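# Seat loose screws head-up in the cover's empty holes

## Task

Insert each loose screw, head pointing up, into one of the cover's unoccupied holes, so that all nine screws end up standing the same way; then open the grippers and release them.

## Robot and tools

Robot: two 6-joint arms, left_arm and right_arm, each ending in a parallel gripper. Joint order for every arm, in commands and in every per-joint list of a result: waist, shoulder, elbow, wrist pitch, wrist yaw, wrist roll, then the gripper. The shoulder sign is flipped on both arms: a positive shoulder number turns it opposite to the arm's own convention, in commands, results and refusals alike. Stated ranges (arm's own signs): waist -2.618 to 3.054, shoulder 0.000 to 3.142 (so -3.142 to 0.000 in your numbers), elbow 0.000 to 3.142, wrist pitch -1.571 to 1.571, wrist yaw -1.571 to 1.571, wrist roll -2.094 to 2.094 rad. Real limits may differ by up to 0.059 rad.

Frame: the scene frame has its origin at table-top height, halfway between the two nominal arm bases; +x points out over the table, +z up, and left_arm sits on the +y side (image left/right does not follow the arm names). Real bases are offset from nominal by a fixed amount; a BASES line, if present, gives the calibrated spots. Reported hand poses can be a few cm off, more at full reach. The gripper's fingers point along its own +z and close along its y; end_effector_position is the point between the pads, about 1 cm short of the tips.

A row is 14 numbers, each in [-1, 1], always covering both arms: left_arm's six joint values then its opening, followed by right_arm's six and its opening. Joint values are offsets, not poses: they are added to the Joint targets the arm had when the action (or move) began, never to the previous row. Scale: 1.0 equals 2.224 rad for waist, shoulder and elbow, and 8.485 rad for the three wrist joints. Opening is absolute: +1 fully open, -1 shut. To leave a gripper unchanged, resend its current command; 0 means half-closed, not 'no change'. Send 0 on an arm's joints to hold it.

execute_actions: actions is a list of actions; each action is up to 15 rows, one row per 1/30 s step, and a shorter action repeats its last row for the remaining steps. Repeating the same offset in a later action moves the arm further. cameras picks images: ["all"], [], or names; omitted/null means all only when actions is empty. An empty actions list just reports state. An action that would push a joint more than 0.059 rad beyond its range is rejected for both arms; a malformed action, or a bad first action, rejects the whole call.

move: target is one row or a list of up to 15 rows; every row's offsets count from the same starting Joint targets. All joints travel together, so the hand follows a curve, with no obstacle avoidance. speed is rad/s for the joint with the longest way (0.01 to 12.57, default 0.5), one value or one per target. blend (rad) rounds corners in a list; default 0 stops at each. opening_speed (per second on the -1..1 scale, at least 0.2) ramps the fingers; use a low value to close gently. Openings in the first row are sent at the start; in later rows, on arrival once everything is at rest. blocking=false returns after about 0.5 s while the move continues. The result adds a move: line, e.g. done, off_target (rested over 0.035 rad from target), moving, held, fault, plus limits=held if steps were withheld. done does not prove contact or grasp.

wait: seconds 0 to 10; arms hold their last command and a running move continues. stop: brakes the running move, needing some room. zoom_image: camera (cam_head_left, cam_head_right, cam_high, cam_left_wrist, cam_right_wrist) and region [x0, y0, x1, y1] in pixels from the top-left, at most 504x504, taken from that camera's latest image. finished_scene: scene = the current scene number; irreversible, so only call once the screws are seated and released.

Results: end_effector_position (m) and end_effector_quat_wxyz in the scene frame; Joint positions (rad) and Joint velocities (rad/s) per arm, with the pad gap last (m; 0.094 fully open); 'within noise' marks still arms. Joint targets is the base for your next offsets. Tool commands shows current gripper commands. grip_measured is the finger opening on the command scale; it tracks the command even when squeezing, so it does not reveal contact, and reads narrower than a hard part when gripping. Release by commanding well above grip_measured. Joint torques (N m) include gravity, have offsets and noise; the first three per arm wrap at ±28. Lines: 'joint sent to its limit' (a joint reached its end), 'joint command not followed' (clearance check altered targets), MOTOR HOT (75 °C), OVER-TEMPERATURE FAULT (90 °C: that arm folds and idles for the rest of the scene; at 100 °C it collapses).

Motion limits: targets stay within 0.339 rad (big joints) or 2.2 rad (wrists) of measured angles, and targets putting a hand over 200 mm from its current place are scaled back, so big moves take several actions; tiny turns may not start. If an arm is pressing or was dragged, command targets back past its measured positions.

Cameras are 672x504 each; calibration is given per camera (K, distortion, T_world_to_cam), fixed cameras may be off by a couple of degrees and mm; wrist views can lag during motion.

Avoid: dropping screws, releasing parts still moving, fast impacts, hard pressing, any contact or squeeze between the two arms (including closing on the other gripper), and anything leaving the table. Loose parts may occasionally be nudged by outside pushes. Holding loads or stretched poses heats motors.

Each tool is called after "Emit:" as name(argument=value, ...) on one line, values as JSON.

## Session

Emit:
execute_actions(actions=[])

Scene clock: 0.00 s.
left_arm: end_effector_position=(+0.3510, +0.3757, +0.1243) grip_measured=+1.000 end_effector_quat_wxyz=(+0.661, -0.080, +0.745, +0.038) | right_arm: end_effector_position=(+0.4086, -0.2173, +0.1366) grip_measured=+1.000 end_effector_quat_wxyz=(+0.662, +0.000, +0.749, -0.028)
Joint positions: left_arm=[-0.022 -1.574 0.209 1.238 -0.212 -0.076 0.094] | right_arm=[0.094 -1.514 0.253 1.136 0.144 -0.025 0.094]
Joint velocities: within noise
Joint torques (N m): no reading
Heat: left arm: 30 °C; right arm: 30 °C.
Joint targets: left_arm=[-0.022 -1.571 0.213 1.232 -0.212 -0.076] | right_arm=[0.094 -1.510 0.257 1.130 0.144 -0.025]
Tool commands: left_gripper/opening=+1.0 right_gripper/opening=+1.0
camera_calibration:
cam_left_wrist: T_world_to_cam=[[0.182134, -0.980769, 0.0701326, 0.296312], [-0.506181, -0.154671, -0.848444, 0.380214], [0.842976, 0.119031, -0.524618, -0.187189], [0, 0, 0, 1]] pos_world=[0.296284, 0.371703, 0.203607]
cam_right_wrist: T_world_to_cam=[[-0.0304577, -0.998852, 0.0369799, -0.210235], [-0.528758, -0.0152953, -0.848635, 0.37019], [0.848226, -0.0454009, -0.527685, -0.195848], [0, 0, 0, 1]] pos_world=[0.355461, -0.213223, 0.218584]

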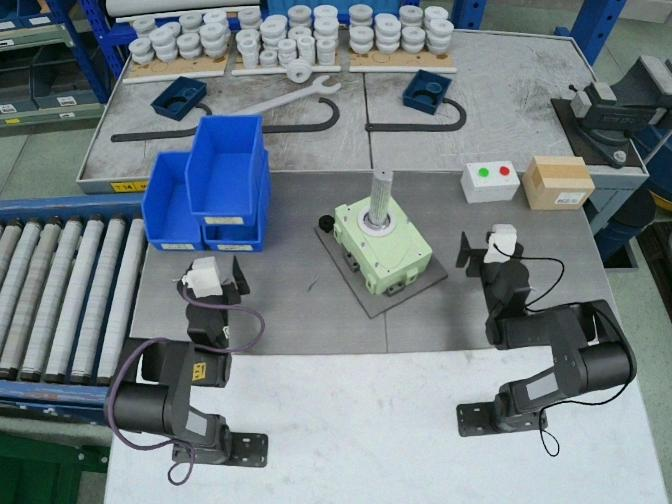

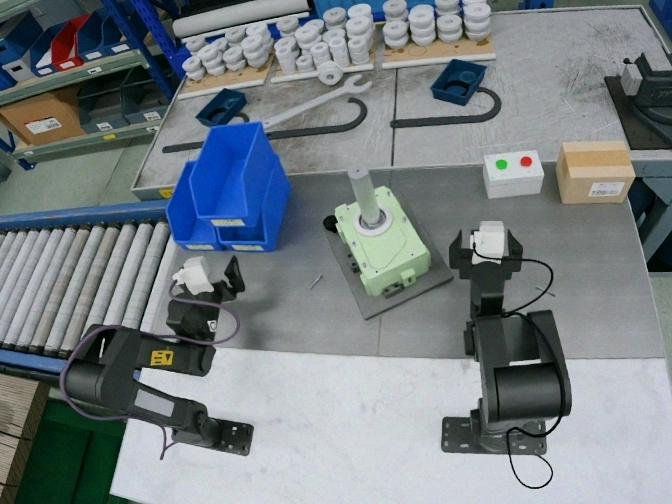

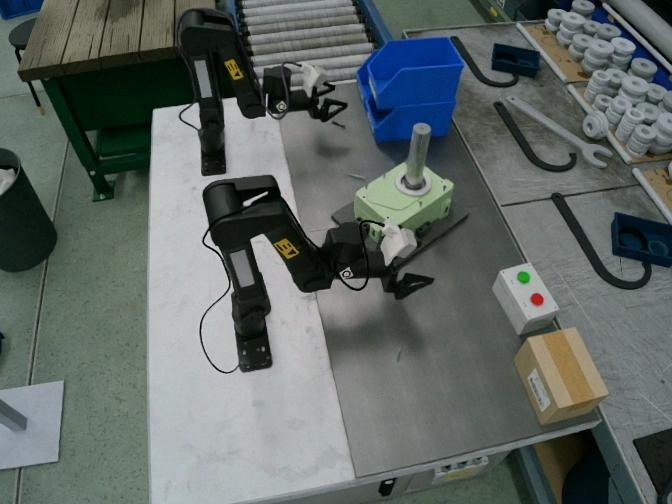

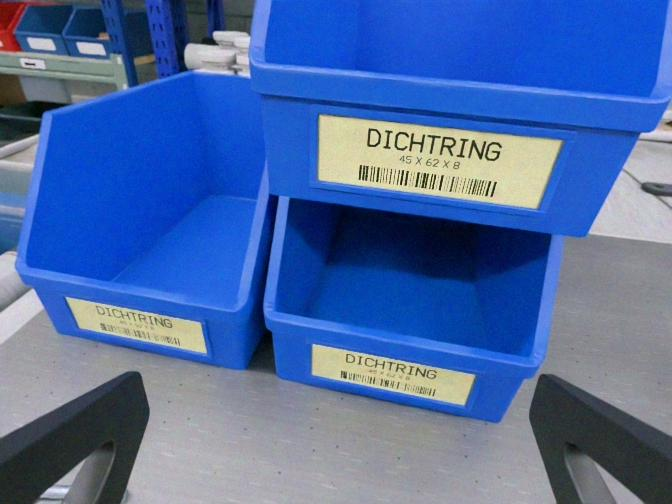

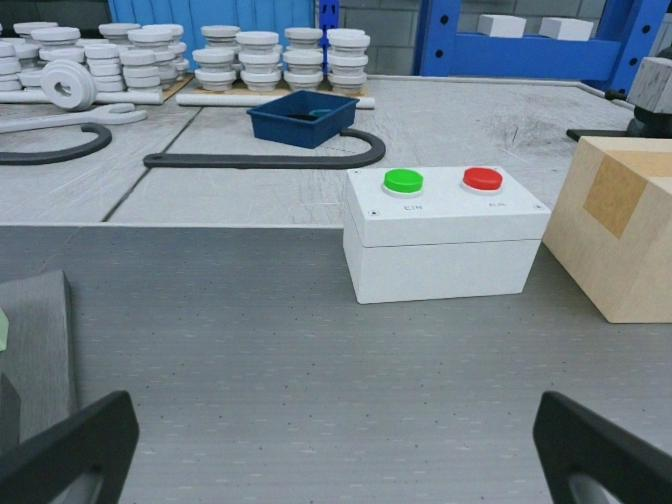

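Emit:
zoom_image(camera="cam_head_left", region=[305, 170, 455, 320])

Emit:
zoom_image(camera="cam_head_right", region=[300, 170, 460, 330])

Emit:
zoom_image(camera="cam_high", region=[320, 90, 480, 250])

Emit:
zoom_image(camera="cam_high", region=[300, 260, 480, 440])

Emit:
zoom_image(camera="cam_head_right", region=[140, 240, 340, 350])

Emit:
zoom_image(camera="cam_head_right", region=[460, 220, 660, 360])

Scaled by 3.360 from the camera's 672x504 image, which has a finer 960x720 frame.

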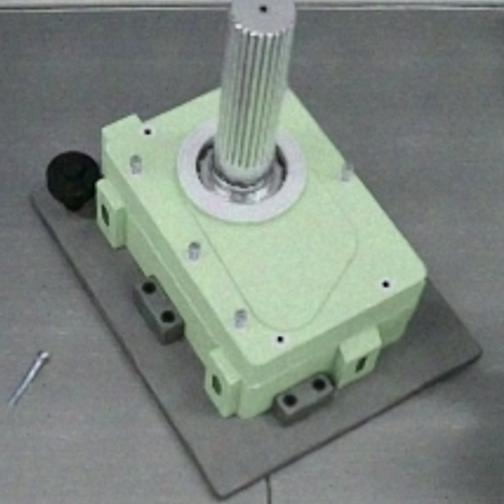

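Scaled by 3.150 from the camera's 672x504 image, which has a finer 960x720 frame.

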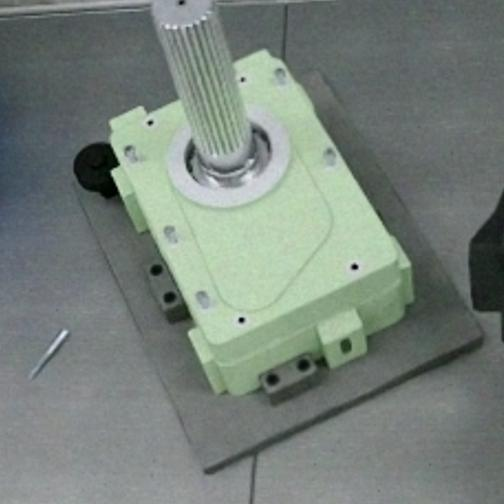

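Scaled by 3.150 from the camera's 672x504 image, which has a finer 960x720 frame.

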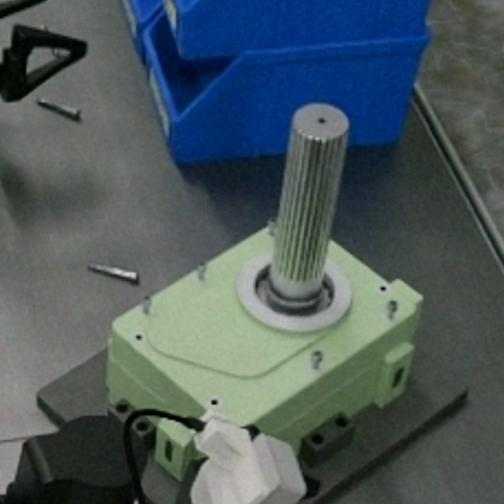

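Scaled by 2.800 from the camera's 672x504 image, which has a finer 960x720 frame.

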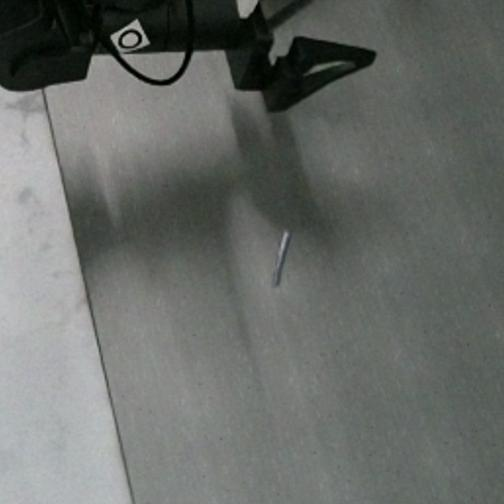

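Scaled by 2.520 from the camera's 672x504 image, which has a finer 960x720 frame.

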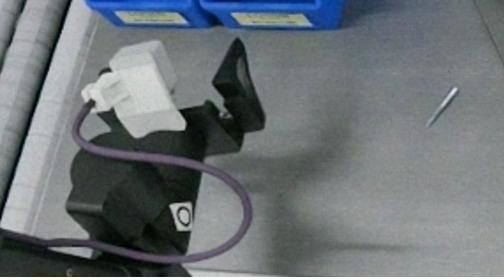

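Scaled by 2.520 from the camera's 672x504 image, which has a finer 960x720 frame.

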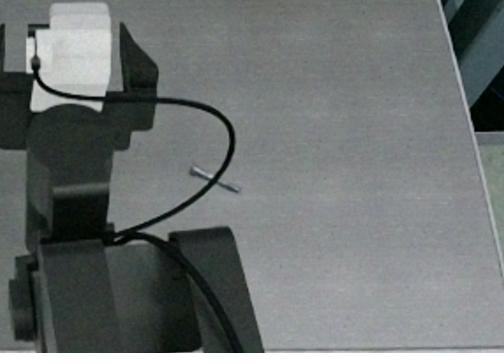

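Emit:
move(target=[0.1452,-0.0585,0.5787,-0.2747,0.025,0.009,1,-0.1772,-0.0405,0.5585,-0.2746,-0.017,0.0029,1], speed=0.8, cameras=["all"])

Emit:
zoom_image(camera="cam_head_left", region=[130, 220, 360, 370])

Emit:
zoom_image(camera="cam_head_left", region=[430, 160, 640, 360])

Emit:
zoom_image(camera="cam_high", region=[270, 90, 500, 320])

Scene clock: 32.13 s.
left_arm: end_effector_position=(+0.3333, +0.4566, +0.1522) grip_measured=+1.000 end_effector_quat_wxyz=(+0.141, -0.138, +0.980, +0.023) | right_arm: end_effector_position=(+0.3518, -0.3276, +0.1764) grip_measured=+1.000 end_effector_quat_wxyz=(+0.135, +0.139, +0.981, -0.022)
Joint positions: left_arm=[0.297 -1.677 1.474 -1.082 -0.009 -0.01 0.094] | right_arm=[-0.294 -1.579 1.47 -1.188 0.005 -0.006 0.094]
Joint torques (N m): left_arm=[0.27 5.79 7.98 0.77 0.07 0.09] | right_arm=[-0.44 5.38 8.39 0.56 -0.08 0.07]
Heat: left arm: 33 °C; right arm: 34 °C.
Joint targets: left_arm=[0.301 -1.701 1.500 -1.099 0.000 0.000] | right_arm=[-0.300 -1.600 1.500 -1.200 0.000 -0.001]
move: done
camera_calibration:
cam_left_wrist: T_world_to_cam=[[0.301472, -0.953429, -0.00939559, 0.336799], [-0.943314, -0.299679, 0.142656, 0.468452], [-0.138828, -0.0341438, -0.989728, 0.300731], [0, 0, 0, 1]] pos_world=[0.382112, 0.471767, 0.233979]
cam_right_wrist: T_world_to_cam=[[-0.280547, -0.959838, -0.00182731, -0.215889], [-0.947852, 0.276743, 0.158084, 0.437759], [-0.151229, 0.0460821, -0.987424, 0.330997], [0, 0, 0, 1]] pos_world=[0.40442, -0.343618, 0.257238]

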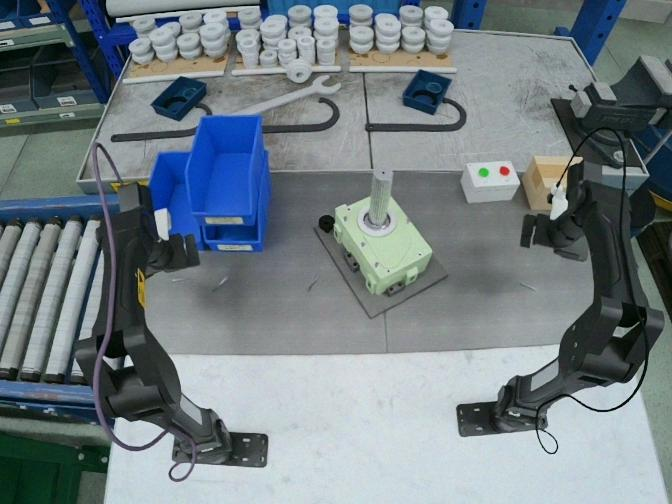

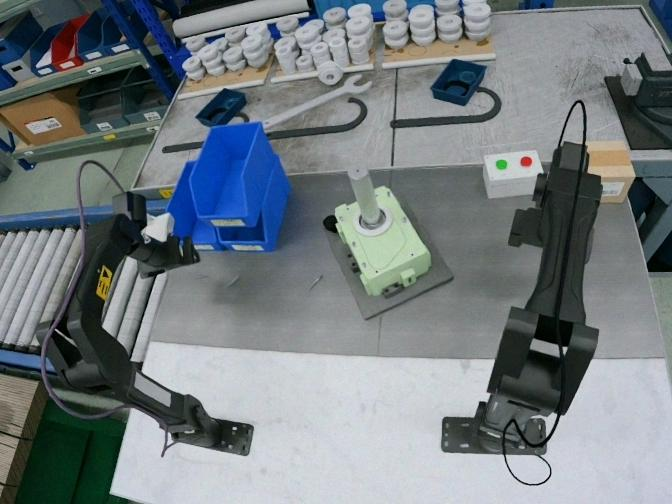

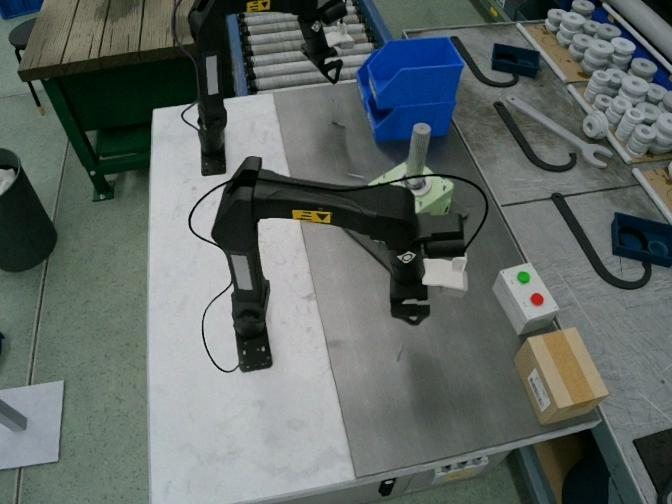

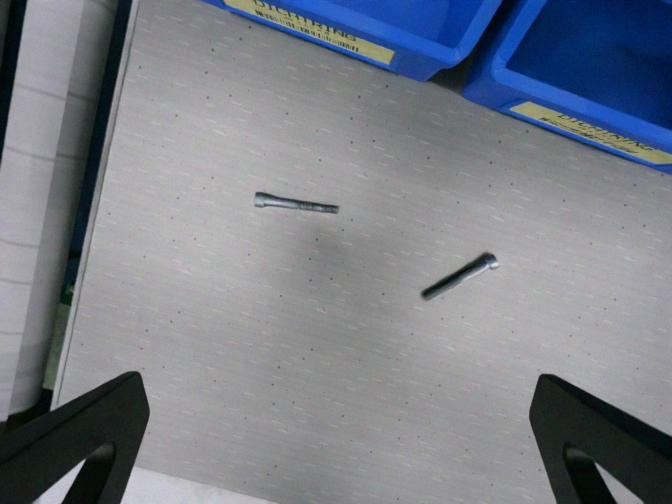

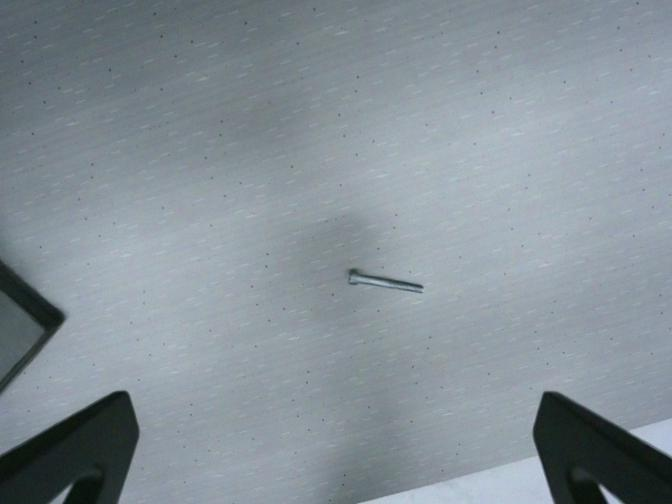

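Scaled by 2.191 from the camera's 672x504 image, which has a finer 960x720 frame.

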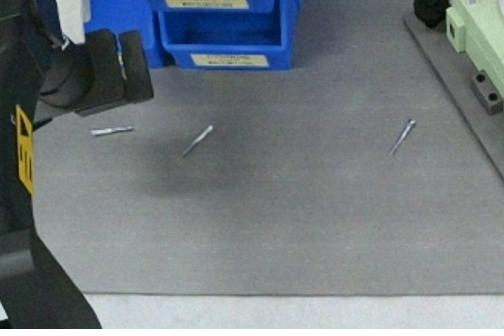

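Scaled by 2.400 from the camera's 672x504 image, which has a finer 960x720 frame.

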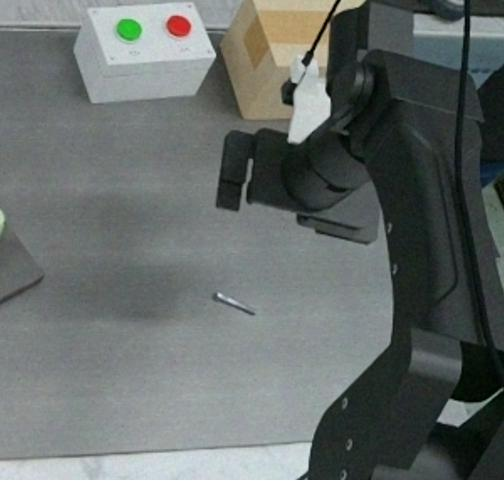

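Scaled by 2.191 from the camera's 672x504 image, which has a finer 960x720 frame.

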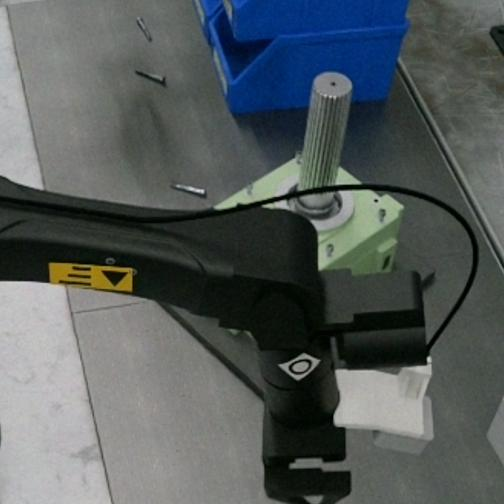

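Emit:
move(target=[-0.0749,-0.1535,0.059,-0.0072,0,0.1084,0.2,0,0,0,0,0,0,1], speed=0.6, cameras=["cam_left_wrist"])

Scene clock: 185.03 s.
left_arm: end_effector_position=(+0.3605, +0.4014, +0.0681) grip_measured=+0.203 end_effector_quat_wxyz=(+0.005, +0.388, +0.922, +0.007) | right_arm: end_effector_position=(+0.3516, -0.3274, +0.1763) grip_measured=+1.000 end_effector_quat_wxyz=(+0.134, +0.139, +0.981, -0.022)
Joint positions: left_arm=[0.141 -2.014 1.612 -1.153 -0.008 0.909 0.057] | right_arm=[-0.294 -1.579 1.47 -1.189 0.005 -0.005 0.094]
Joint torques (N m): left_arm=[-0.59 8.21 6.87 0.44 0.11 0.14] | right_arm=[-0.44 5.38 8.38 0.58 -0.06 0.07]
Heat: left arm: 32 °C; right arm: 32 °C.
Joint targets: left_arm=[0.135 -2.042 1.631 -1.160 0.000 0.920] | right_arm=[-0.300 -1.600 1.500 -1.200 0.000 0.000]
move: done
camera_calibration:
cam_left_wrist: T_world_to_cam=[[-0.69785, -0.715691, -0.028126, 0.541264], [-0.660338, 0.627674, 0.412286, -0.00308495], [-0.277416, 0.306287, -0.91062, 0.127298], [0, 0, 0, 1]] pos_world=[0.410999, 0.350325, 0.132415]
Images, in order (width x height): cam_left_wrist 672x504.

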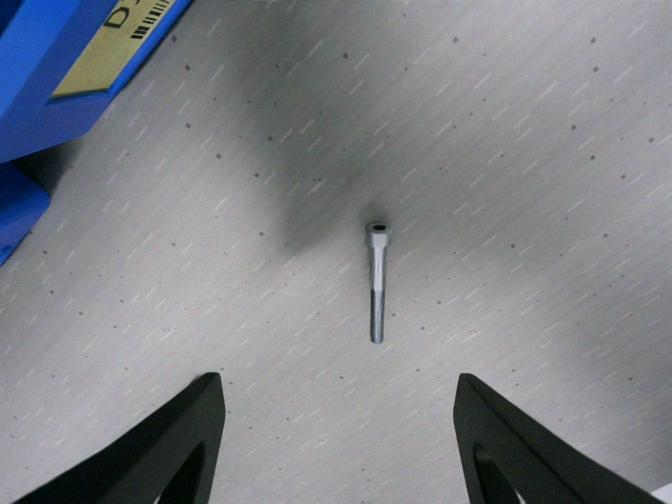

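Emit:
move(target=[-0.0153,-0.0052,-0.0722,0.018,0,-0.004,0.0,0,0,0,0,0,0,1], speed=0.2, cameras=["cam_left_wrist"])

Scene clock: 198.87 s.
left_arm: end_effector_position=(+0.3490, +0.3873, +0.0312) grip_measured=+0.003 end_effector_quat_wxyz=(-0.008, +0.400, +0.917, +0.000) | right_arm: end_effector_position=(+0.3516, -0.3274, +0.1763) grip_measured=+1.000 end_effector_quat_wxyz=(+0.134, +0.139, +0.981, -0.022)
Joint positions: left_arm=[0.106 -2.028 1.482 -1.04 -0.008 0.9 0.047] | right_arm=[-0.294 -1.579 1.47 -1.189 0.005 -0.005 0.094]
Joint torques (N m): left_arm=[-0.49 8.18 4.33 0.73 0.06 -0.14] | right_arm=[-0.43 5.39 8.39 0.58 -0.06 0.06]
Heat: left arm: 32 °C; right arm: 32 °C.
Joint targets: left_arm=[0.101 -2.054 1.471 -1.007 0.000 0.886] | right_arm=[-0.300 -1.600 1.500 -1.200 0.000 0.000]
move: done
camera_calibration:
cam_left_wrist: T_world_to_cam=[[-0.716648, -0.697422, -0.00427108, 0.52083], [-0.630881, 0.645638, 0.43028, -0.00429234], [-0.297329, 0.311054, -0.902685, 0.099711], [0, 0, 0, 1]] pos_world=[0.400191, 0.334994, 0.0940791]
Images, in order (width x height): cam_left_wrist 672x504.

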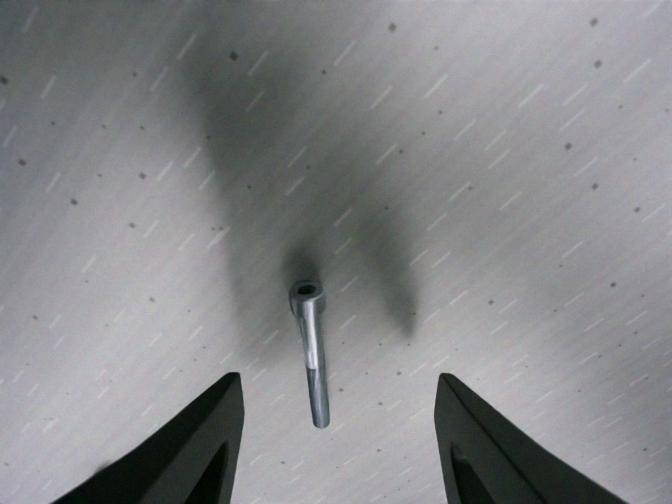

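Emit:
move(target=[[0,-0.0117,0,0.0042,0,0,0.0,0,0,0,0,0,0,1],[0,-0.0117,0,0.0042,0,0,-1,0,0,0,0,0,0,1]], speed=0.1, opening_speed=0.5, cameras=["cam_left_wrist"])

Scene clock: 213.37 s.
left_arm: end_effector_position=(+0.3565, +0.3878, +0.0225) grip_measured=-0.941 end_effector_quat_wxyz=(-0.002, +0.398, +0.917, +0.003) | right_arm: end_effector_position=(+0.3516, -0.3274, +0.1763) grip_measured=+1.000 end_effector_quat_wxyz=(+0.134, +0.139, +0.981, -0.022)
Joint positions: left_arm=[0.106 -2.052 1.482 -1.001 -0.007 0.897 0.003] | right_arm=[-0.294 -1.579 1.47 -1.189 0.005 -0.005 0.094]
Joint torques (N m): left_arm=[-0.42 8.25 4.22 0.77 0.09 -0.15] | right_arm=[-0.44 5.38 8.39 0.58 -0.06 0.07]
Heat: left arm: 31 °C; right arm: 32 °C.
Joint targets: left_arm=[0.101 -2.080 1.471 -0.972 0.000 0.886] | right_arm=[-0.300 -1.600 1.500 -1.200 0.000 0.000]
move: done
camera_calibration:
cam_left_wrist: T_world_to_cam=[[-0.714632, -0.699328, -0.0155386, 0.526811], [-0.638952, 0.643573, 0.421372, 0.00768288], [-0.284677, 0.311055, -0.906755, 0.0896032], [0, 0, 0, 1]] pos_world=[0.406893, 0.335597, 0.0861967]
Images, in order (width x height): cam_left_wrist 672x504.

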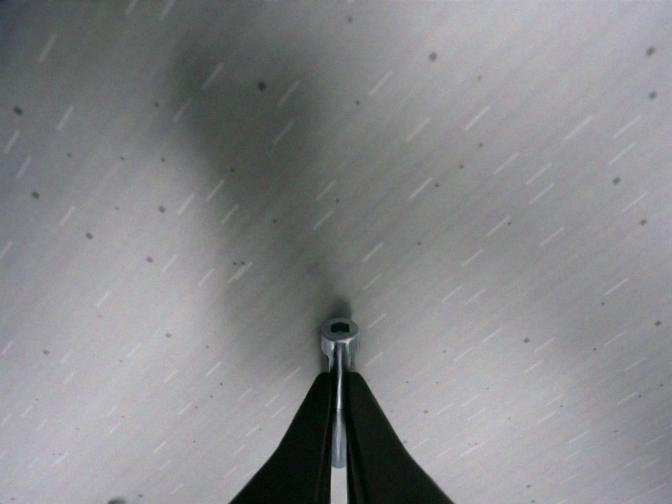

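Emit:
move(target=[[0,0.2069,-0.0635,-0.0364,0,0,-1,0,0,0,0,0,0,1],[-0.2702,0.2069,-0.0635,-0.0364,0,-0.1044,-1,0,0,0,0,0,0,1],[-0.2702,0.082,-0.1113,0.0088,0,-0.1044,-1,0,0,0,0,0,0,1]], speed=[0.4,0.8,0.3], blend=[0.05,0.1,0], cameras=["cam_left_wrist"])

Scene clock: 235.27 s.
left_arm: end_effector_position=(+0.2669, +0.1896, +0.0226) grip_measured=-0.944 end_effector_quat_wxyz=(+0.005, +0.265, +0.964, +0.001) | right_arm: end_effector_position=(+0.3516, -0.3273, +0.1763) grip_measured=+1.000 end_effector_quat_wxyz=(+0.134, +0.139, +0.981, -0.022)
Joint positions: left_arm=[-0.498 -1.878 1.234 -0.917 -0.004 0.01 0.003] | right_arm=[-0.294 -1.579 1.47 -1.189 0.004 -0.005 0.094]
Joint torques (N m): left_arm=[-0.25 7.36 4.08 0.72 0.04 -0.12] | right_arm=[-0.44 5.38 8.39 0.58 -0.05 0.06]
Heat: left arm: 31 °C; right arm: 32 °C.
Joint targets: left_arm=[-0.500 -1.897 1.223 -0.897 0.000 0.000] | right_arm=[-0.300 -1.600 1.500 -1.200 0.000 -0.001]
move: done
camera_calibration:
cam_left_wrist: T_world_to_cam=[[-0.490688, -0.871205, -0.0151027, 0.297042], [-0.798668, 0.442768, 0.407536, 0.158935], [-0.348361, 0.212035, -0.913064, 0.16165], [0, 0, 0, 1]] pos_world=[0.329003, 0.154138, 0.0873113]
Images, in order (width x height): cam_left_wrist 672x504.

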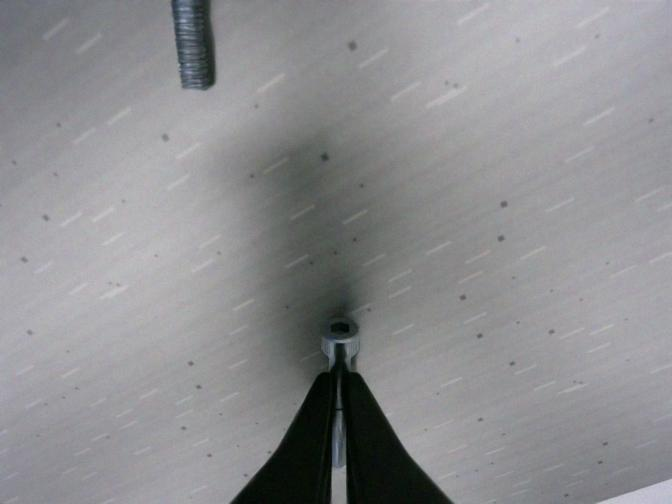

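Emit:
move(target=[[0,0,0,0,0,0,-0.5,0,0,0,0,0,0,1],[0,0.0222,0.0435,-0.0172,0,0,-0.5,0,0,0,0,0,0,1],[0,-0.1207,0.2477,-0.0662,0,0,0.0,0,0,0,0,0,0,1]], speed=[0.2,0.3,0.5], cameras=["cam_left_wrist"])

Scene clock: 260.13 s.
left_arm: end_effector_position=(+0.2773, +0.1836, +0.0635) grip_measured=-0.003 end_effector_quat_wxyz=(-0.127, +0.263, +0.956, +0.036) | right_arm: end_effector_position=(+0.3516, -0.3273, +0.1763) grip_measured=+1.000 end_effector_quat_wxyz=(+0.134, +0.139, +0.981, -0.022)
Joint positions: left_arm=[-0.498 -2.138 1.747 -1.445 -0.004 0.01 0.047] | right_arm=[-0.294 -1.579 1.47 -1.189 0.004 -0.005 0.094]
Joint torques (N m): left_arm=[-0.17 8.77 7.19 -0.11 0.01 -0.1] | right_arm=[-0.44 5.38 8.38 0.57 -0.05 0.06]
Heat: left arm: 31 °C; right arm: 33 °C.
Joint targets: left_arm=[-0.500 -2.166 1.774 -1.458 0.000 0.001] | right_arm=[-0.300 -1.600 1.500 -1.200 0.000 -0.001]
move: done
camera_calibration:
cam_left_wrist: T_world_to_cam=[[-0.494702, -0.868874, -0.0181113, 0.298321], [-0.673504, 0.370128, 0.639842, 0.117166], [-0.549238, 0.328729, -0.768293, 0.22897], [0, 0, 0, 1]] pos_world=[0.352251, 0.140568, 0.106351]
Images, in order (width x height): cam_left_wrist 672x504.

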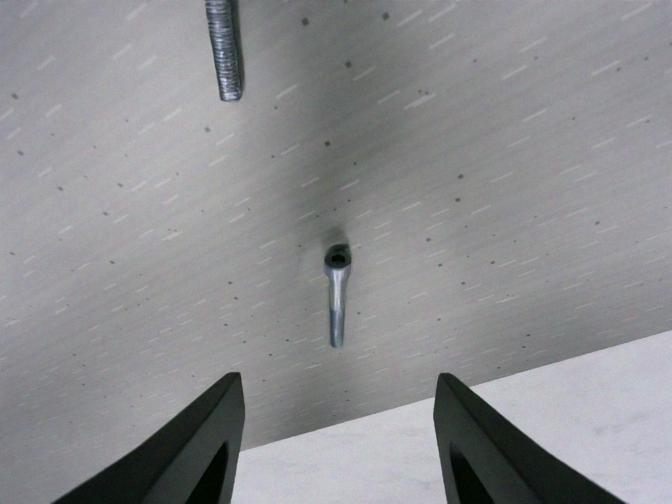

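Emit:
move(target=[0,-0.0204,-0.039,0.012,0,0,0.0,0,0,0,0,0,0,1], speed=0.15, cameras=["cam_left_wrist"])

Scene clock: 272.20 s.
left_arm: end_effector_position=(+0.2764, +0.1841, +0.0352) grip_measured=-0.003 end_effector_quat_wxyz=(-0.140, +0.262, +0.954, +0.039) | right_arm: end_effector_position=(+0.3516, -0.3273, +0.1763) grip_measured=+1.000 end_effector_quat_wxyz=(+0.134, +0.139, +0.981, -0.022)
Joint positions: left_arm=[-0.498 -2.185 1.699 -1.377 -0.004 0.01 0.047] | right_arm=[-0.294 -1.579 1.47 -1.189 0.004 -0.005 0.094]
Joint torques (N m): left_arm=[-0.34 9.16 3.79 0.2 0.08 -0.11] | right_arm=[-0.43 5.38 8.39 0.57 -0.06 0.07]
Heat: left arm: 32 °C; right arm: 33 °C.
Joint targets: left_arm=[-0.500 -2.211 1.687 -1.357 0.000 0.001] | right_arm=[-0.300 -1.600 1.500 -1.200 0.000 -0.001]
move: done
camera_calibration:
cam_left_wrist: T_world_to_cam=[[-0.495143, -0.86862, -0.0182709, 0.297946], [-0.658012, 0.361191, 0.660728, 0.131103], [-0.567322, 0.339177, -0.750403, 0.208963], [0, 0, 0, 1]] pos_world=[0.352342, 0.140573, 0.0756262]
Images, in order (width x height): cam_left_wrist 672x504.

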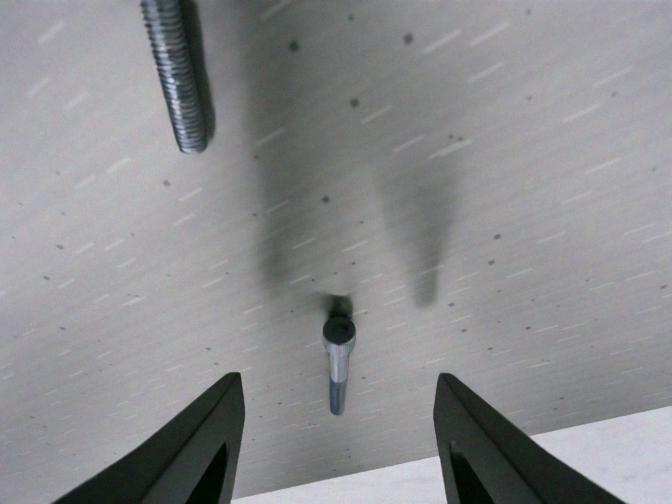

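Emit:
move(target=[0,-0.0049,-0.0072,0.0045,0,0,0.0,0,0,0,0,0,0,1], speed=0.08, cameras=["cam_left_wrist"])

Scene clock: 283.77 s.
left_arm: end_effector_position=(+0.2797, +0.1822, +0.0270) grip_measured=-0.003 end_effector_quat_wxyz=(-0.134, +0.263, +0.955, +0.037) | right_arm: end_effector_position=(+0.3516, -0.3273, +0.1763) grip_measured=+1.000 end_effector_quat_wxyz=(+0.134, +0.139, +0.981, -0.022)
Joint positions: left_arm=[-0.498 -2.194 1.684 -1.339 -0.004 0.01 0.047] | right_arm=[-0.294 -1.579 1.47 -1.189 0.004 -0.005 0.094]
Joint torques (N m): left_arm=[-0.2 9.06 3.74 0.17 0.08 -0.09] | right_arm=[-0.44 5.39 8.39 0.57 -0.05 0.06]
Heat: left arm: 32 °C; right arm: 33 °C.
Joint targets: left_arm=[-0.500 -2.222 1.671 -1.319 0.000 0.001] | right_arm=[-0.300 -1.600 1.500 -1.200 0.000 -0.001]
move: done
camera_calibration:
cam_left_wrist: T_world_to_cam=[[-0.494882, -0.868771, -0.0181365, 0.297738], [-0.666247, 0.365953, 0.649764, 0.14103], [-0.557859, 0.33364, -0.75992, 0.204068], [0, 0, 0, 1]] pos_world=[0.355147, 0.13897, 0.0688393]
Images, in order (width x height): cam_left_wrist 672x504.

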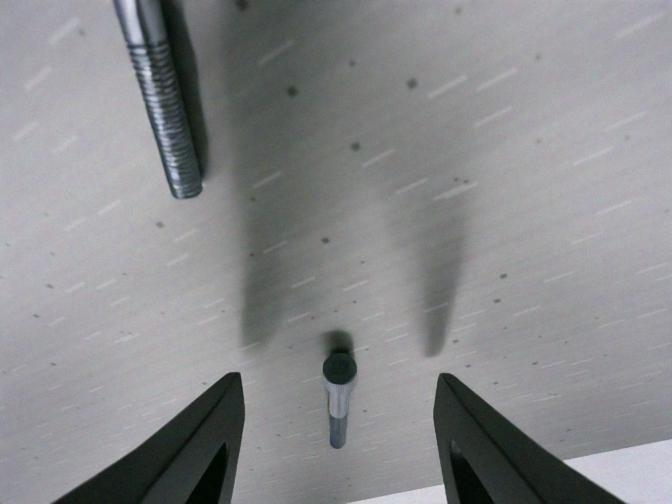

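Emit:
move(target=[[0,-0.0022,0,0.0021,0,0,0.0,0,0,0,0,0,0,1],[0,-0.0022,0,0.0021,0,0,-1,0,0,0,0,0,0,1]], speed=0.08, opening_speed=0.5, cameras=["cam_left_wrist"])

Emit:
zoom_image(camera="cam_left_wrist", region=[270, 320, 410, 480])

Scene clock: 296.03 s.
left_arm: end_effector_position=(+0.2836, +0.1800, +0.0258) grip_measured=-0.993 end_effector_quat_wxyz=(-0.125, +0.263, +0.956, +0.035) | right_arm: end_effector_position=(+0.3516, -0.3273, +0.1763) grip_measured=+1.000 end_effector_quat_wxyz=(+0.134, +0.139, +0.981, -0.022)
Joint positions: left_arm=[-0.498 -2.194 1.684 -1.321 -0.005 0.01 0] | right_arm=[-0.294 -1.579 1.47 -1.189 0.004 -0.005 0.094]
Joint torques (N m): left_arm=[-0.16 8.61 3.82 0.22 0.06 -0.13] | right_arm=[-0.44 5.39 8.39 0.57 -0.06 0.06]
Heat: left arm: 32 °C; right arm: 33 °C.
Joint targets: left_arm=[-0.500 -2.227 1.671 -1.301 0.000 0.001] | right_arm=[-0.300 -1.600 1.500 -1.200 0.000 -0.001]
move: done
camera_calibration:
cam_left_wrist: T_world_to_cam=[[-0.494693, -0.868873, -0.0183919, 0.297727], [-0.676713, 0.371836, 0.63545, 0.147553], [-0.545287, 0.326799, -0.771923, 0.203963], [0, 0, 0, 1]] pos_world=[0.358353, 0.137167, 0.0691566]
Images, in order (width x height): cam_left_wrist 672x504.

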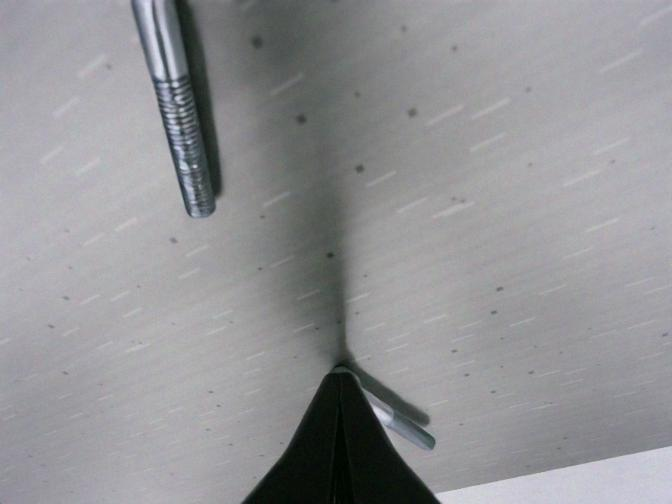

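Scaled by 3.150 from the camera's 672x504 image, which has a finer 960x720 frame.

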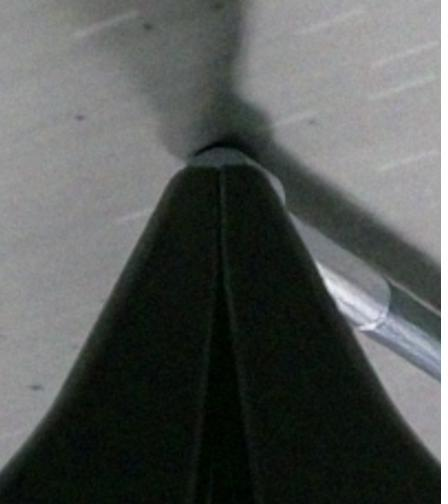

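Emit:
move(target=[[0,0.0204,0.039,-0.0141,0,0,-1,0,0,0,0,0,0,1],[0,0.0204,0.039,-0.0141,0,0,0.2,0,0,0,0,0,0,1]], speed=0.15, cameras=["cam_left_wrist"])

Scene clock: 307.20 s.
left_arm: end_effector_position=(+0.2788, +0.1828, +0.0406) grip_measured=+0.197 end_effector_quat_wxyz=(-0.142, +0.262, +0.954, +0.040) | right_arm: end_effector_position=(+0.3516, -0.3273, +0.1763) grip_measured=+1.000 end_effector_quat_wxyz=(+0.134, +0.139, +0.981, -0.022)
Joint positions: left_arm=[-0.498 -2.194 1.734 -1.407 -0.005 0.01 0.056] | right_arm=[-0.294 -1.579 1.47 -1.189 0.004 -0.005 0.094]
Joint torques (N m): left_arm=[-0.27 12.68 6.93 -0.19 0.03 -0.1] | right_arm=[-0.44 5.39 8.39 0.57 -0.05 0.06]
Heat: left arm: 33 °C; right arm: 33 °C.
Joint targets: left_arm=[-0.500 -2.182 1.758 -1.420 0.000 0.000] | right_arm=[-0.300 -1.600 1.500 -1.200 0.000 -0.001]
move: done
camera_calibration:
cam_left_wrist: T_world_to_cam=[[-0.49492, -0.868734, -0.0188714, 0.298048], [-0.65682, 0.359797, 0.662672, 0.129433], [-0.568895, 0.340365, -0.748672, 0.215009], [0, 0, 0, 1]] pos_world=[0.354842, 0.139174, 0.0808243]
Images, in order (width x height): cam_left_wrist 672x504.

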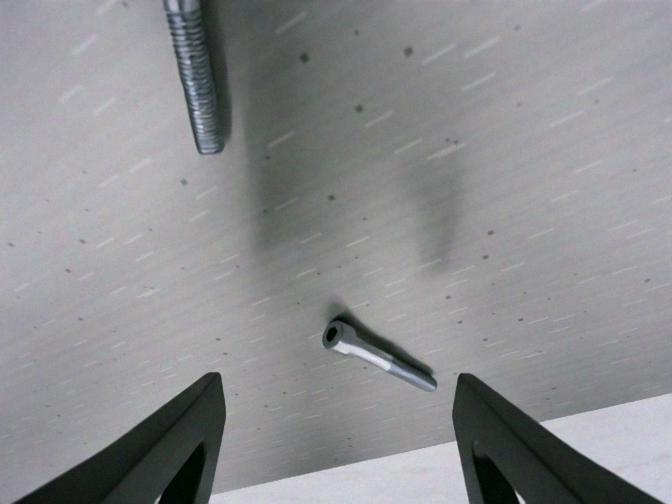

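Emit:
move(target=[0.0414,0.0669,-0.0888,0.016,0.0217,-0.09,0.1,0,0,0,0,0,0,1], speed=0.4, cameras=["cam_left_wrist"])

Scene clock: 353.30 s.
left_arm: end_effector_position=(+0.2668, +0.1852, +0.0470) grip_measured=+0.103 end_effector_quat_wxyz=(-0.144, -0.163, +0.976, -0.009) | right_arm: end_effector_position=(+0.3516, -0.3273, +0.1763) grip_measured=+1.000 end_effector_quat_wxyz=(+0.134, +0.139, +0.981, -0.022)
Joint positions: left_arm=[-0.413 -2.071 1.574 -1.303 0.178 -0.752 0.052] | right_arm=[-0.294 -1.579 1.47 -1.189 0.004 -0.005 0.094]
Joint torques (N m): left_arm=[0.38 14.31 3.71 0.24 0.15 -0.11] | right_arm=[-0.44 5.39 8.39 0.57 -0.05 0.06]
Heat: left arm: 35 °C; right arm: 33 °C.
Joint targets: left_arm=[-0.408 -2.033 1.560 -1.285 0.184 -0.763] | right_arm=[-0.300 -1.600 1.500 -1.200 0.000 -0.001]
move: off_target (left_arm); left_arm: the shoulder is farthest, 0.038 rad from its target
camera_calibration:
cam_left_wrist: T_world_to_cam=[[0.338395, -0.939865, -0.0462974, 0.086486], [-0.699528, -0.284161, 0.655678, 0.247419], [-0.629404, -0.189492, -0.75362, 0.326657], [0, 0, 0, 1]] pos_world=[0.34941, 0.213491, 0.0879518]
Images, in order (width x height): cam_left_wrist 672x504.

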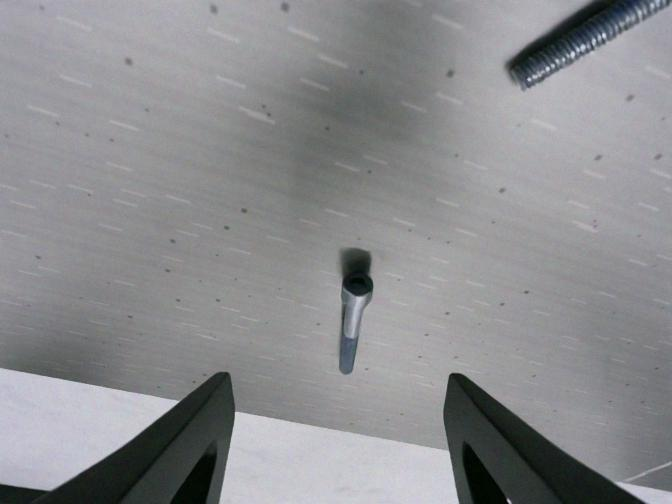

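Emit:
move(target=[0.0049,-0.0486,0,0.0084,0,0.0118,0.0,0,0,0,0,0,0,1], speed=0.15, cameras=["cam_left_wrist"])

Scene clock: 384.30 s.
left_arm: end_effector_position=(+0.2805, +0.1826, +0.0286) grip_measured=+0.003 end_effector_quat_wxyz=(-0.133, -0.129, +0.982, -0.022) | right_arm: end_effector_position=(+0.3516, -0.3273, +0.1763) grip_measured=+1.000 end_effector_quat_wxyz=(+0.134, +0.139, +0.981, -0.022)
Joint positions: left_arm=[-0.403 -2.117 1.574 -1.232 0.178 -0.673 0.047] | right_arm=[-0.294 -1.579 1.47 -1.189 0.004 -0.005 0.094]
Joint torques (N m): left_arm=[0.38 8.83 3.75 0.3 0.17 0.09] | right_arm=[-0.44 5.38 8.39 0.57 -0.05 0.06]
Heat: left arm: 36 °C; right arm: 33 °C.
Joint targets: left_arm=[-0.397 -2.141 1.560 -1.213 0.184 -0.663] | right_arm=[-0.300 -1.600 1.500 -1.200 0.000 -0.001]
move: done
camera_calibration:
cam_left_wrist: T_world_to_cam=[[0.277607, -0.960669, -0.00707441, 0.0982446], [-0.733939, -0.216828, 0.643676, 0.266043], [-0.619893, -0.173496, -0.765265, 0.315693], [0, 0, 0, 1]] pos_world=[0.363682, 0.206838, 0.0710388]
Images, in order (width x height): cam_left_wrist 672x504.

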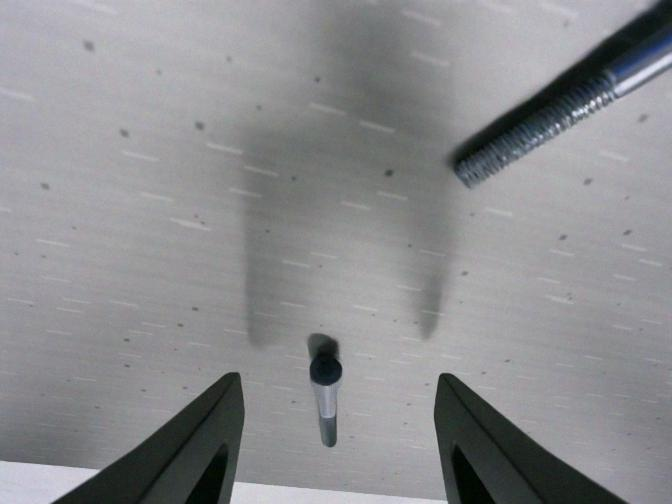

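Emit:
move(target=[0,0,-0.009,0.0024,0,0,0.0,0,0,0,0,0,0,1], speed=0.08, cameras=["cam_left_wrist"])

Scene clock: 395.10 s.
left_arm: end_effector_position=(+0.2791, +0.1832, +0.0238) grip_measured=+0.003 end_effector_quat_wxyz=(-0.133, -0.128, +0.983, -0.022) | right_arm: end_effector_position=(+0.3516, -0.3273, +0.1763) grip_measured=+1.000 end_effector_quat_wxyz=(+0.134, +0.139, +0.981, -0.022)
Joint positions: left_arm=[-0.403 -2.117 1.554 -1.212 0.178 -0.673 0.047] | right_arm=[-0.294 -1.579 1.47 -1.189 0.004 -0.005 0.094]
Joint torques (N m): left_arm=[0.46 8.8 3.7 0.31 0.19 0.06] | right_arm=[-0.44 5.38 8.38 0.58 -0.06 0.06]
Heat: left arm: 35 °C; right arm: 33 °C.
Joint targets: left_arm=[-0.397 -2.141 1.540 -1.193 0.184 -0.663] | right_arm=[-0.300 -1.600 1.500 -1.200 0.000 -0.001]
move: done
camera_calibration:
cam_left_wrist: T_world_to_cam=[[0.276948, -0.96086, -0.00690601, 0.0994422], [-0.734109, -0.216218, 0.643688, 0.268169], [-0.619988, -0.173198, -0.765257, 0.311228], [0, 0, 0, 1]] pos_world=[0.362283, 0.207437, 0.0662387]
Images, in order (width x height): cam_left_wrist 672x504.

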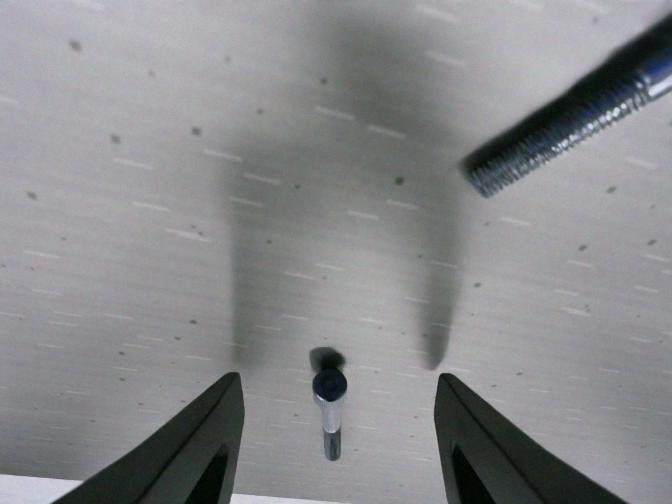

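Emit:
move(target=[[0,0,-0.0028,0.0008,0,0,0.0,0,0,0,0,0,0,1],[0,0,-0.0028,0.0008,0,0,-1,0,0,0,0,0,0,1]], speed=0.08, opening_speed=0.4, cameras=["cam_left_wrist"])

Emit:
zoom_image(camera="cam_left_wrist", region=[270, 320, 410, 480])

Scene clock: 406.37 s.
left_arm: end_effector_position=(+0.2789, +0.1832, +0.0222) grip_measured=-0.872 end_effector_quat_wxyz=(-0.132, -0.128, +0.983, -0.023) | right_arm: end_effector_position=(+0.3516, -0.3273, +0.1763) grip_measured=+1.000 end_effector_quat_wxyz=(+0.134, +0.139, +0.981, -0.022)
Joint positions: left_arm=[-0.403 -2.117 1.547 -1.204 0.179 -0.673 0.006] | right_arm=[-0.294 -1.579 1.47 -1.189 0.004 -0.005 0.094]
Joint torques (N m): left_arm=[0.39 8.73 3.62 0.32 0.15 0.07] | right_arm=[-0.44 5.39 8.39 0.57 -0.06 0.06]
Heat: left arm: 34 °C; right arm: 33 °C.
Joint targets: left_arm=[-0.397 -2.141 1.534 -1.186 0.184 -0.663] | right_arm=[-0.300 -1.600 1.500 -1.200 0.000 -0.001]
move: done
camera_calibration:
cam_left_wrist: T_world_to_cam=[[0.277021, -0.960847, -0.00559243, 0.0993725], [-0.734913, -0.215625, 0.642969, 0.269203], [-0.619001, -0.174006, -0.765872, 0.309807], [0, 0, 0, 1]] pos_world=[0.362083, 0.207437, 0.0647386]
Images, in order (width x height): cam_left_wrist 672x504.

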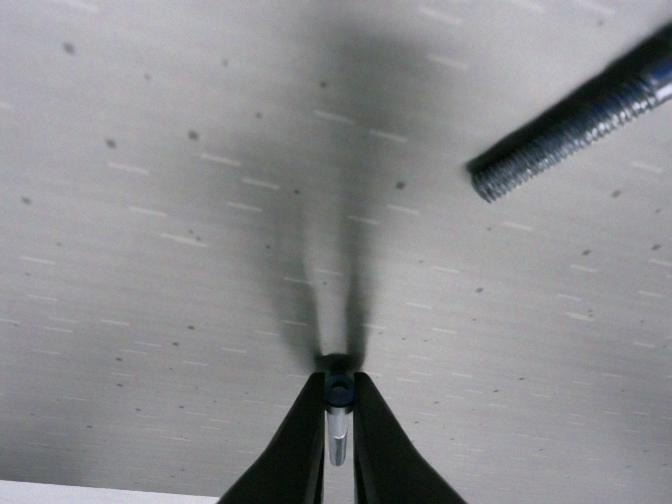

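Scaled by 3.150 from the camera's 672x504 image, which has a finer 960x720 frame.

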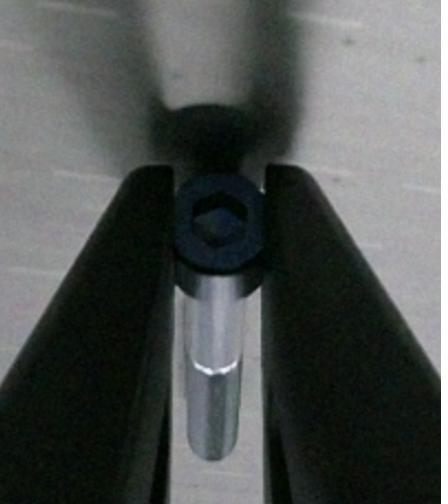

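Emit:
move(target=[[0,0,0,0,0,0,-0.3,0,0,0,0,0,0,1],[0,0,0,-0.0043,0,0,-0.3,0,0,0,0,0,0,1]], speed=0.08, opening_speed=0.5, cameras=["cam_left_wrist"])

Emit:
zoom_image(camera="cam_left_wrist", region=[240, 320, 440, 480])

Scene clock: 423.20 s.
left_arm: end_effector_position=(+0.2783, +0.1835, +0.0223) grip_measured=-0.303 end_effector_quat_wxyz=(-0.133, -0.128, +0.982, -0.022) | right_arm: end_effector_position=(+0.3516, -0.3273, +0.1763) grip_measured=+1.000 end_effector_quat_wxyz=(+0.134, +0.139, +0.981, -0.022)
Joint positions: left_arm=[-0.403 -2.117 1.547 -1.206 0.179 -0.672 0.033] | right_arm=[-0.294 -1.579 1.47 -1.189 0.004 -0.005 0.094]
Joint torques (N m): left_arm=[0.42 8.79 3.59 -0.01 0.14 0.07] | right_arm=[-0.44 5.39 8.39 0.57 -0.05 0.06]
Heat: left arm: 33 °C; right arm: 33 °C.
Joint targets: left_arm=[-0.397 -2.141 1.534 -1.223 0.184 -0.663] | right_arm=[-0.300 -1.600 1.500 -1.200 0.000 -0.001]
move: done
camera_calibration:
cam_left_wrist: T_world_to_cam=[[0.276666, -0.960939, -0.00724299, 0.0999578], [-0.733448, -0.216026, 0.644505, 0.268333], [-0.620895, -0.173, -0.764566, 0.309922], [0, 0, 0, 1]] pos_world=[0.361582, 0.207637, 0.0647379]
Images, in order (width x height): cam_left_wrist 672x504.

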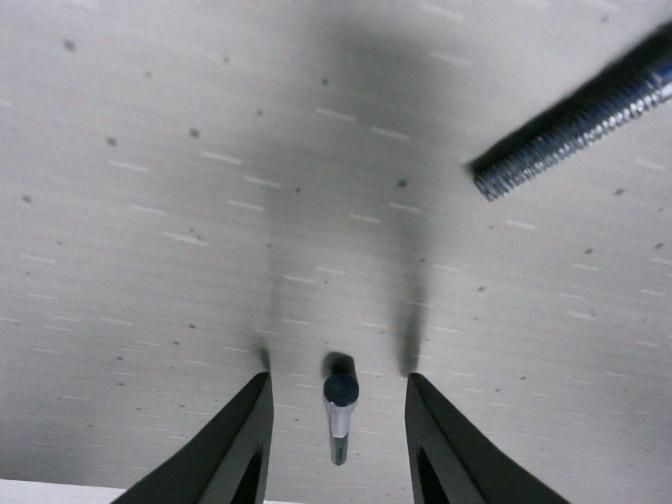

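Scaled by 2.520 from the camera's 672x504 image, which has a finer 960x720 frame.

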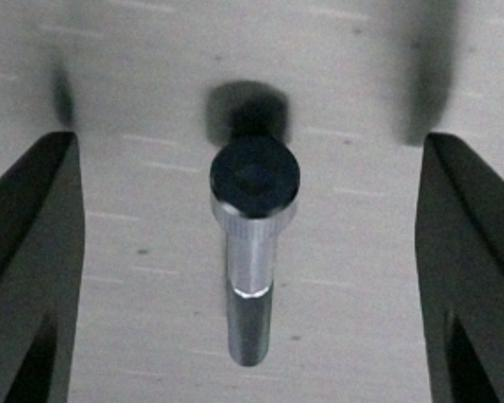

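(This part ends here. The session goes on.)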